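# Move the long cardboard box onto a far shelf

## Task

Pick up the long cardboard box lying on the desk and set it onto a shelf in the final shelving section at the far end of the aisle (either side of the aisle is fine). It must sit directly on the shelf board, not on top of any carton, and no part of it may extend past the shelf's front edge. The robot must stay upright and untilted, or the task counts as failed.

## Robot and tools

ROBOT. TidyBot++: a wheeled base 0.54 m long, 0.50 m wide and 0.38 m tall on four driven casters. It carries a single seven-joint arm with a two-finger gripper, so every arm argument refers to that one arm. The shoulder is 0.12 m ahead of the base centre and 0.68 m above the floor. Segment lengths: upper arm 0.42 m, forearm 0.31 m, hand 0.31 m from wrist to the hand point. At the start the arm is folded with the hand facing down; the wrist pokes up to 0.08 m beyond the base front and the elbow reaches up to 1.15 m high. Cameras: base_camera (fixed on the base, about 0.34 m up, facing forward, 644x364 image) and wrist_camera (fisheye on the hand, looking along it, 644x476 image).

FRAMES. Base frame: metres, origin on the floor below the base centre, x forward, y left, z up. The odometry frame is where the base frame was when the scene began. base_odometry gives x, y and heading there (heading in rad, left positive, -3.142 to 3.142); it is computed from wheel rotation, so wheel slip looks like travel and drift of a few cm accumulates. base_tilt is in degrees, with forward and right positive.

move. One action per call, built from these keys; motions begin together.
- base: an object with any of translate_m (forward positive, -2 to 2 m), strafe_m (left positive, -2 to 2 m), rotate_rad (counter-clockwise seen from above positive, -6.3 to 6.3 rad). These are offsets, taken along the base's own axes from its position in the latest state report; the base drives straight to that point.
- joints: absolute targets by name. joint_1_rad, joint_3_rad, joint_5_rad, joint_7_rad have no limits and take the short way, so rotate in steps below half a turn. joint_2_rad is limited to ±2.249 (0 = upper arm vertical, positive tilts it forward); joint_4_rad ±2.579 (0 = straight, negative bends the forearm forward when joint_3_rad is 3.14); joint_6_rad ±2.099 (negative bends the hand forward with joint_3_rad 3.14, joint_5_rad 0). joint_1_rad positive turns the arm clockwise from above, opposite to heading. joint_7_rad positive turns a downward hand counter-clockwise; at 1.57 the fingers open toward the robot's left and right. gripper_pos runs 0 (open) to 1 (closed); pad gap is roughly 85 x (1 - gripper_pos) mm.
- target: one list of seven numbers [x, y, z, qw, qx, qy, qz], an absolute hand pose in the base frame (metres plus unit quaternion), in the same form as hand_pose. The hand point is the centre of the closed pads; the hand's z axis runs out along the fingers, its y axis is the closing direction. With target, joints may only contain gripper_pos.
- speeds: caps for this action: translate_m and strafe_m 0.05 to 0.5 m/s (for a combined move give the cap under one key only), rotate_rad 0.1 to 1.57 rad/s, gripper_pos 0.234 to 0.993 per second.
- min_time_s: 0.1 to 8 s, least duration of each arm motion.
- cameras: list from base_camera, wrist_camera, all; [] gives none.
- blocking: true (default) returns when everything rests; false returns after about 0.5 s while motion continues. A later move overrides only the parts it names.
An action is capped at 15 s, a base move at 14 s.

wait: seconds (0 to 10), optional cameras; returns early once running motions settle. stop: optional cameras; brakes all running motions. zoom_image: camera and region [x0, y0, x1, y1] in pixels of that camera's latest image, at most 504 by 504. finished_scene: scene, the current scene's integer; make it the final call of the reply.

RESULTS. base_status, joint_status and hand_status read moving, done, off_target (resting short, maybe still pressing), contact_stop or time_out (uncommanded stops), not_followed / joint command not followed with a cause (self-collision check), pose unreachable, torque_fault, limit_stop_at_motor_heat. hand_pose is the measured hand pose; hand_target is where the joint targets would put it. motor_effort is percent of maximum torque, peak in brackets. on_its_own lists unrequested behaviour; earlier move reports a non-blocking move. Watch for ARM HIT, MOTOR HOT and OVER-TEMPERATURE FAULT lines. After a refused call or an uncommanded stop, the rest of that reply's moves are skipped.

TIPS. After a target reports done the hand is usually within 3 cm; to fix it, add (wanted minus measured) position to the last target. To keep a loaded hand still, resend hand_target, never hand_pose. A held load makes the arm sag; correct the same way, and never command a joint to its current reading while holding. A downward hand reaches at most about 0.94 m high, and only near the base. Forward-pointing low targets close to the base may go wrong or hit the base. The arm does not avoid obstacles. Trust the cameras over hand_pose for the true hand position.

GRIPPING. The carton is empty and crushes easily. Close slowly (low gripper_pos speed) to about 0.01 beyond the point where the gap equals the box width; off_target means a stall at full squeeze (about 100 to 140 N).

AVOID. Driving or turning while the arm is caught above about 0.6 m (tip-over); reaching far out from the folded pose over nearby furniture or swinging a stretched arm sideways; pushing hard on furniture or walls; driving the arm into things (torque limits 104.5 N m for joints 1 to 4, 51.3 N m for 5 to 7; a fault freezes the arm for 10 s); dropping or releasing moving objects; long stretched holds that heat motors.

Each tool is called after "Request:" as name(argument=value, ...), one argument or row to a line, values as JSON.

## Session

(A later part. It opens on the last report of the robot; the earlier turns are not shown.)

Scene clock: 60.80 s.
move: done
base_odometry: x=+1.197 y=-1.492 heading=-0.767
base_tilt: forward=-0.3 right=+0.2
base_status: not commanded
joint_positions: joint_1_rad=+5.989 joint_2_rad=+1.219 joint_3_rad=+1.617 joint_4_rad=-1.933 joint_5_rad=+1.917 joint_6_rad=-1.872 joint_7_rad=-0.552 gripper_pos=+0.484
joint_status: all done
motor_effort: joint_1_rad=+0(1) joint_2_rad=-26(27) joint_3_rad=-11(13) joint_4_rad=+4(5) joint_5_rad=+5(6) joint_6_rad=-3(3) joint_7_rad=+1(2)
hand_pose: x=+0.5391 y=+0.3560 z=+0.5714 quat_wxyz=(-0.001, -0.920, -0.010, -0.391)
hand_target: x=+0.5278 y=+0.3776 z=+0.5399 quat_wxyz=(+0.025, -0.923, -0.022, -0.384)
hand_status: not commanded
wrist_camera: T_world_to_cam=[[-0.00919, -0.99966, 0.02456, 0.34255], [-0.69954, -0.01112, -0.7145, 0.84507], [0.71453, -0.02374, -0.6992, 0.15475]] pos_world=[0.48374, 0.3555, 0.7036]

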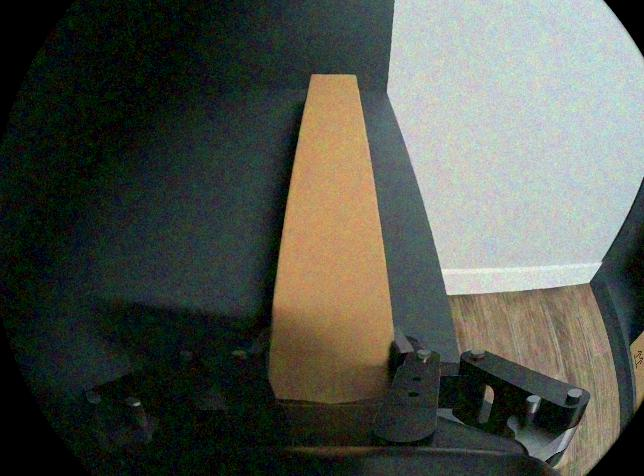

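Request:
move(
  joints={"gripper_pos": 0.45},
  speeds={"gripper_pos": 0.234},
)

Request:
move(
  joints={"gripper_pos": 0.1},
  speeds={"gripper_pos": 0.4},
  cameras=["wrist_camera"],
)

Request:
move(
  joints={"joint_1_rad": -0.255, "joint_2_rad": 1.097, "joint_3_rad": 1.50, "joint_4_rad": -1.82, "joint_5_rad": 1.771, "joint_6_rad": -1.935, "joint_7_rad": -0.405},
  min_time_s=2,
  cameras=["wrist_camera"],
)

Scene clock: 61.80 s.
move: done
base_odometry: x=+1.197 y=-1.492 heading=-0.767
base_tilt: forward=-0.3 right=+0.1
base_status: not commanded
joint_positions: joint_1_rad=+5.989 joint_2_rad=+1.220 joint_3_rad=+1.618 joint_4_rad=-1.934 joint_5_rad=+1.920 joint_6_rad=-1.872 joint_7_rad=-0.553 gripper_pos=+0.450
joint_status: all done
motor_effort: joint_1_rad=+1(1) joint_2_rad=-26(26) joint_3_rad=-11(12) joint_4_rad=+4(4) joint_5_rad=+5(5) joint_6_rad=-2(3) joint_7_rad=+1(1)
hand_pose: x=+0.5395 y=+0.3560 z=+0.5709 quat_wxyz=(-0.001, -0.920, -0.010, -0.392)
hand_target: x=+0.5278 y=+0.3776 z=+0.5399 quat_wxyz=(+0.025, -0.923, -0.022, -0.384)
hand_status: not commanded
pictures: none

Scene clock: 63.27 s.
move: done
base_odometry: x=+1.197 y=-1.492 heading=-0.767
base_tilt: forward=-0.3 right=+0.2
base_status: not commanded
joint_positions: joint_1_rad=+5.987 joint_2_rad=+1.234 joint_3_rad=+1.625 joint_4_rad=-1.934 joint_5_rad=+1.922 joint_6_rad=-1.866 joint_7_rad=-0.553 gripper_pos=+0.100
joint_status: all done
motor_effort: joint_1_rad=+0(1) joint_2_rad=-28(28) joint_3_rad=-12(13) joint_4_rad=+4(4) joint_5_rad=+5(5) joint_6_rad=-4(4) joint_7_rad=+1(1)
hand_pose: x=+0.5379 y=+0.3566 z=+0.5621 quat_wxyz=(-0.003, -0.922, -0.013, -0.386)
hand_target: x=+0.5278 y=+0.3776 z=+0.5399 quat_wxyz=(+0.025, -0.923, -0.022, -0.384)
hand_status: not commanded
wrist_camera: T_world_to_cam=[[-0.00429, -0.99953, 0.03033, 0.33744], [-0.70697, -0.01842, -0.70701, 0.84003], [0.70723, -0.02447, -0.70656, 0.15737]] pos_world=[0.48402, 0.35661, 0.69487]

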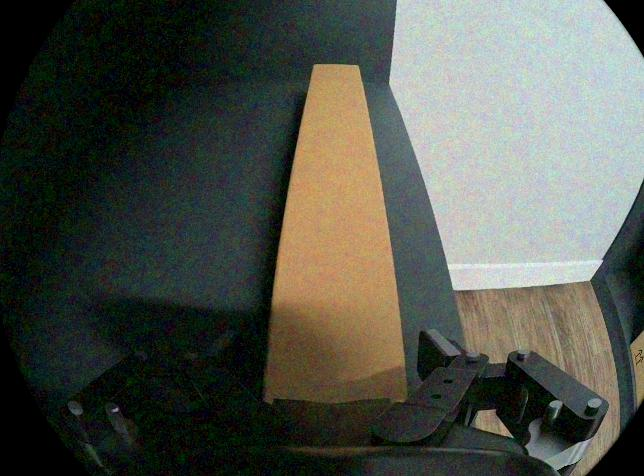

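Scene clock: 65.57 s.
move: done
base_odometry: x=+1.197 y=-1.492 heading=-0.767
base_tilt: forward=-0.3 right=+0.2
base_status: not commanded
joint_positions: joint_1_rad=+6.001 joint_2_rad=+1.113 joint_3_rad=+1.529 joint_4_rad=-1.844 joint_5_rad=+1.828 joint_6_rad=-1.886 joint_7_rad=-0.454 gripper_pos=+0.100
joint_status: all done
motor_effort: joint_1_rad=+0(2) joint_2_rad=-27(29) joint_3_rad=-13(15) joint_4_rad=+6(6) joint_5_rad=+5(7) joint_6_rad=-3(5) joint_7_rad=+1(2)
hand_pose: x=+0.5411 y=+0.3612 z=+0.6370 quat_wxyz=(+0.003, -0.920, -0.002, -0.392)
hand_target: x=+0.5444 y=+0.3365 z=+0.6478 quat_wxyz=(-0.030, -0.924, +0.004, -0.380)
hand_status: not commanded
wrist_camera: T_world_to_cam=[[-0.01999, -0.99974, 0.01142, 0.36041], [-0.69792, 0.00577, -0.71615, 0.88751], [0.71589, -0.02228, -0.69785, 0.19721]] pos_world=[0.48544, 0.35959, 0.7691]

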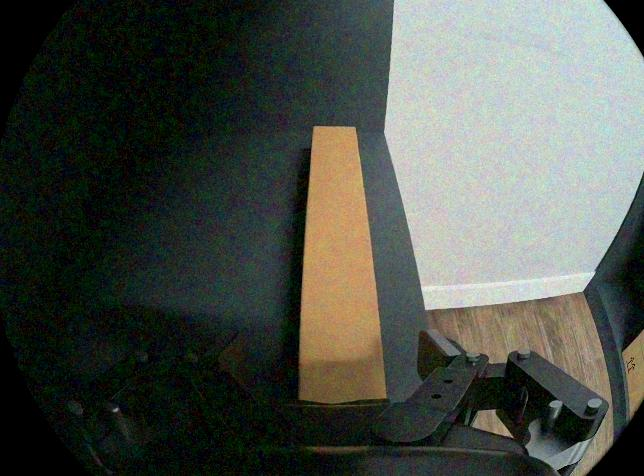

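Request:
finished_scene(
  scene=2,
)

The scene is finished: the task was done.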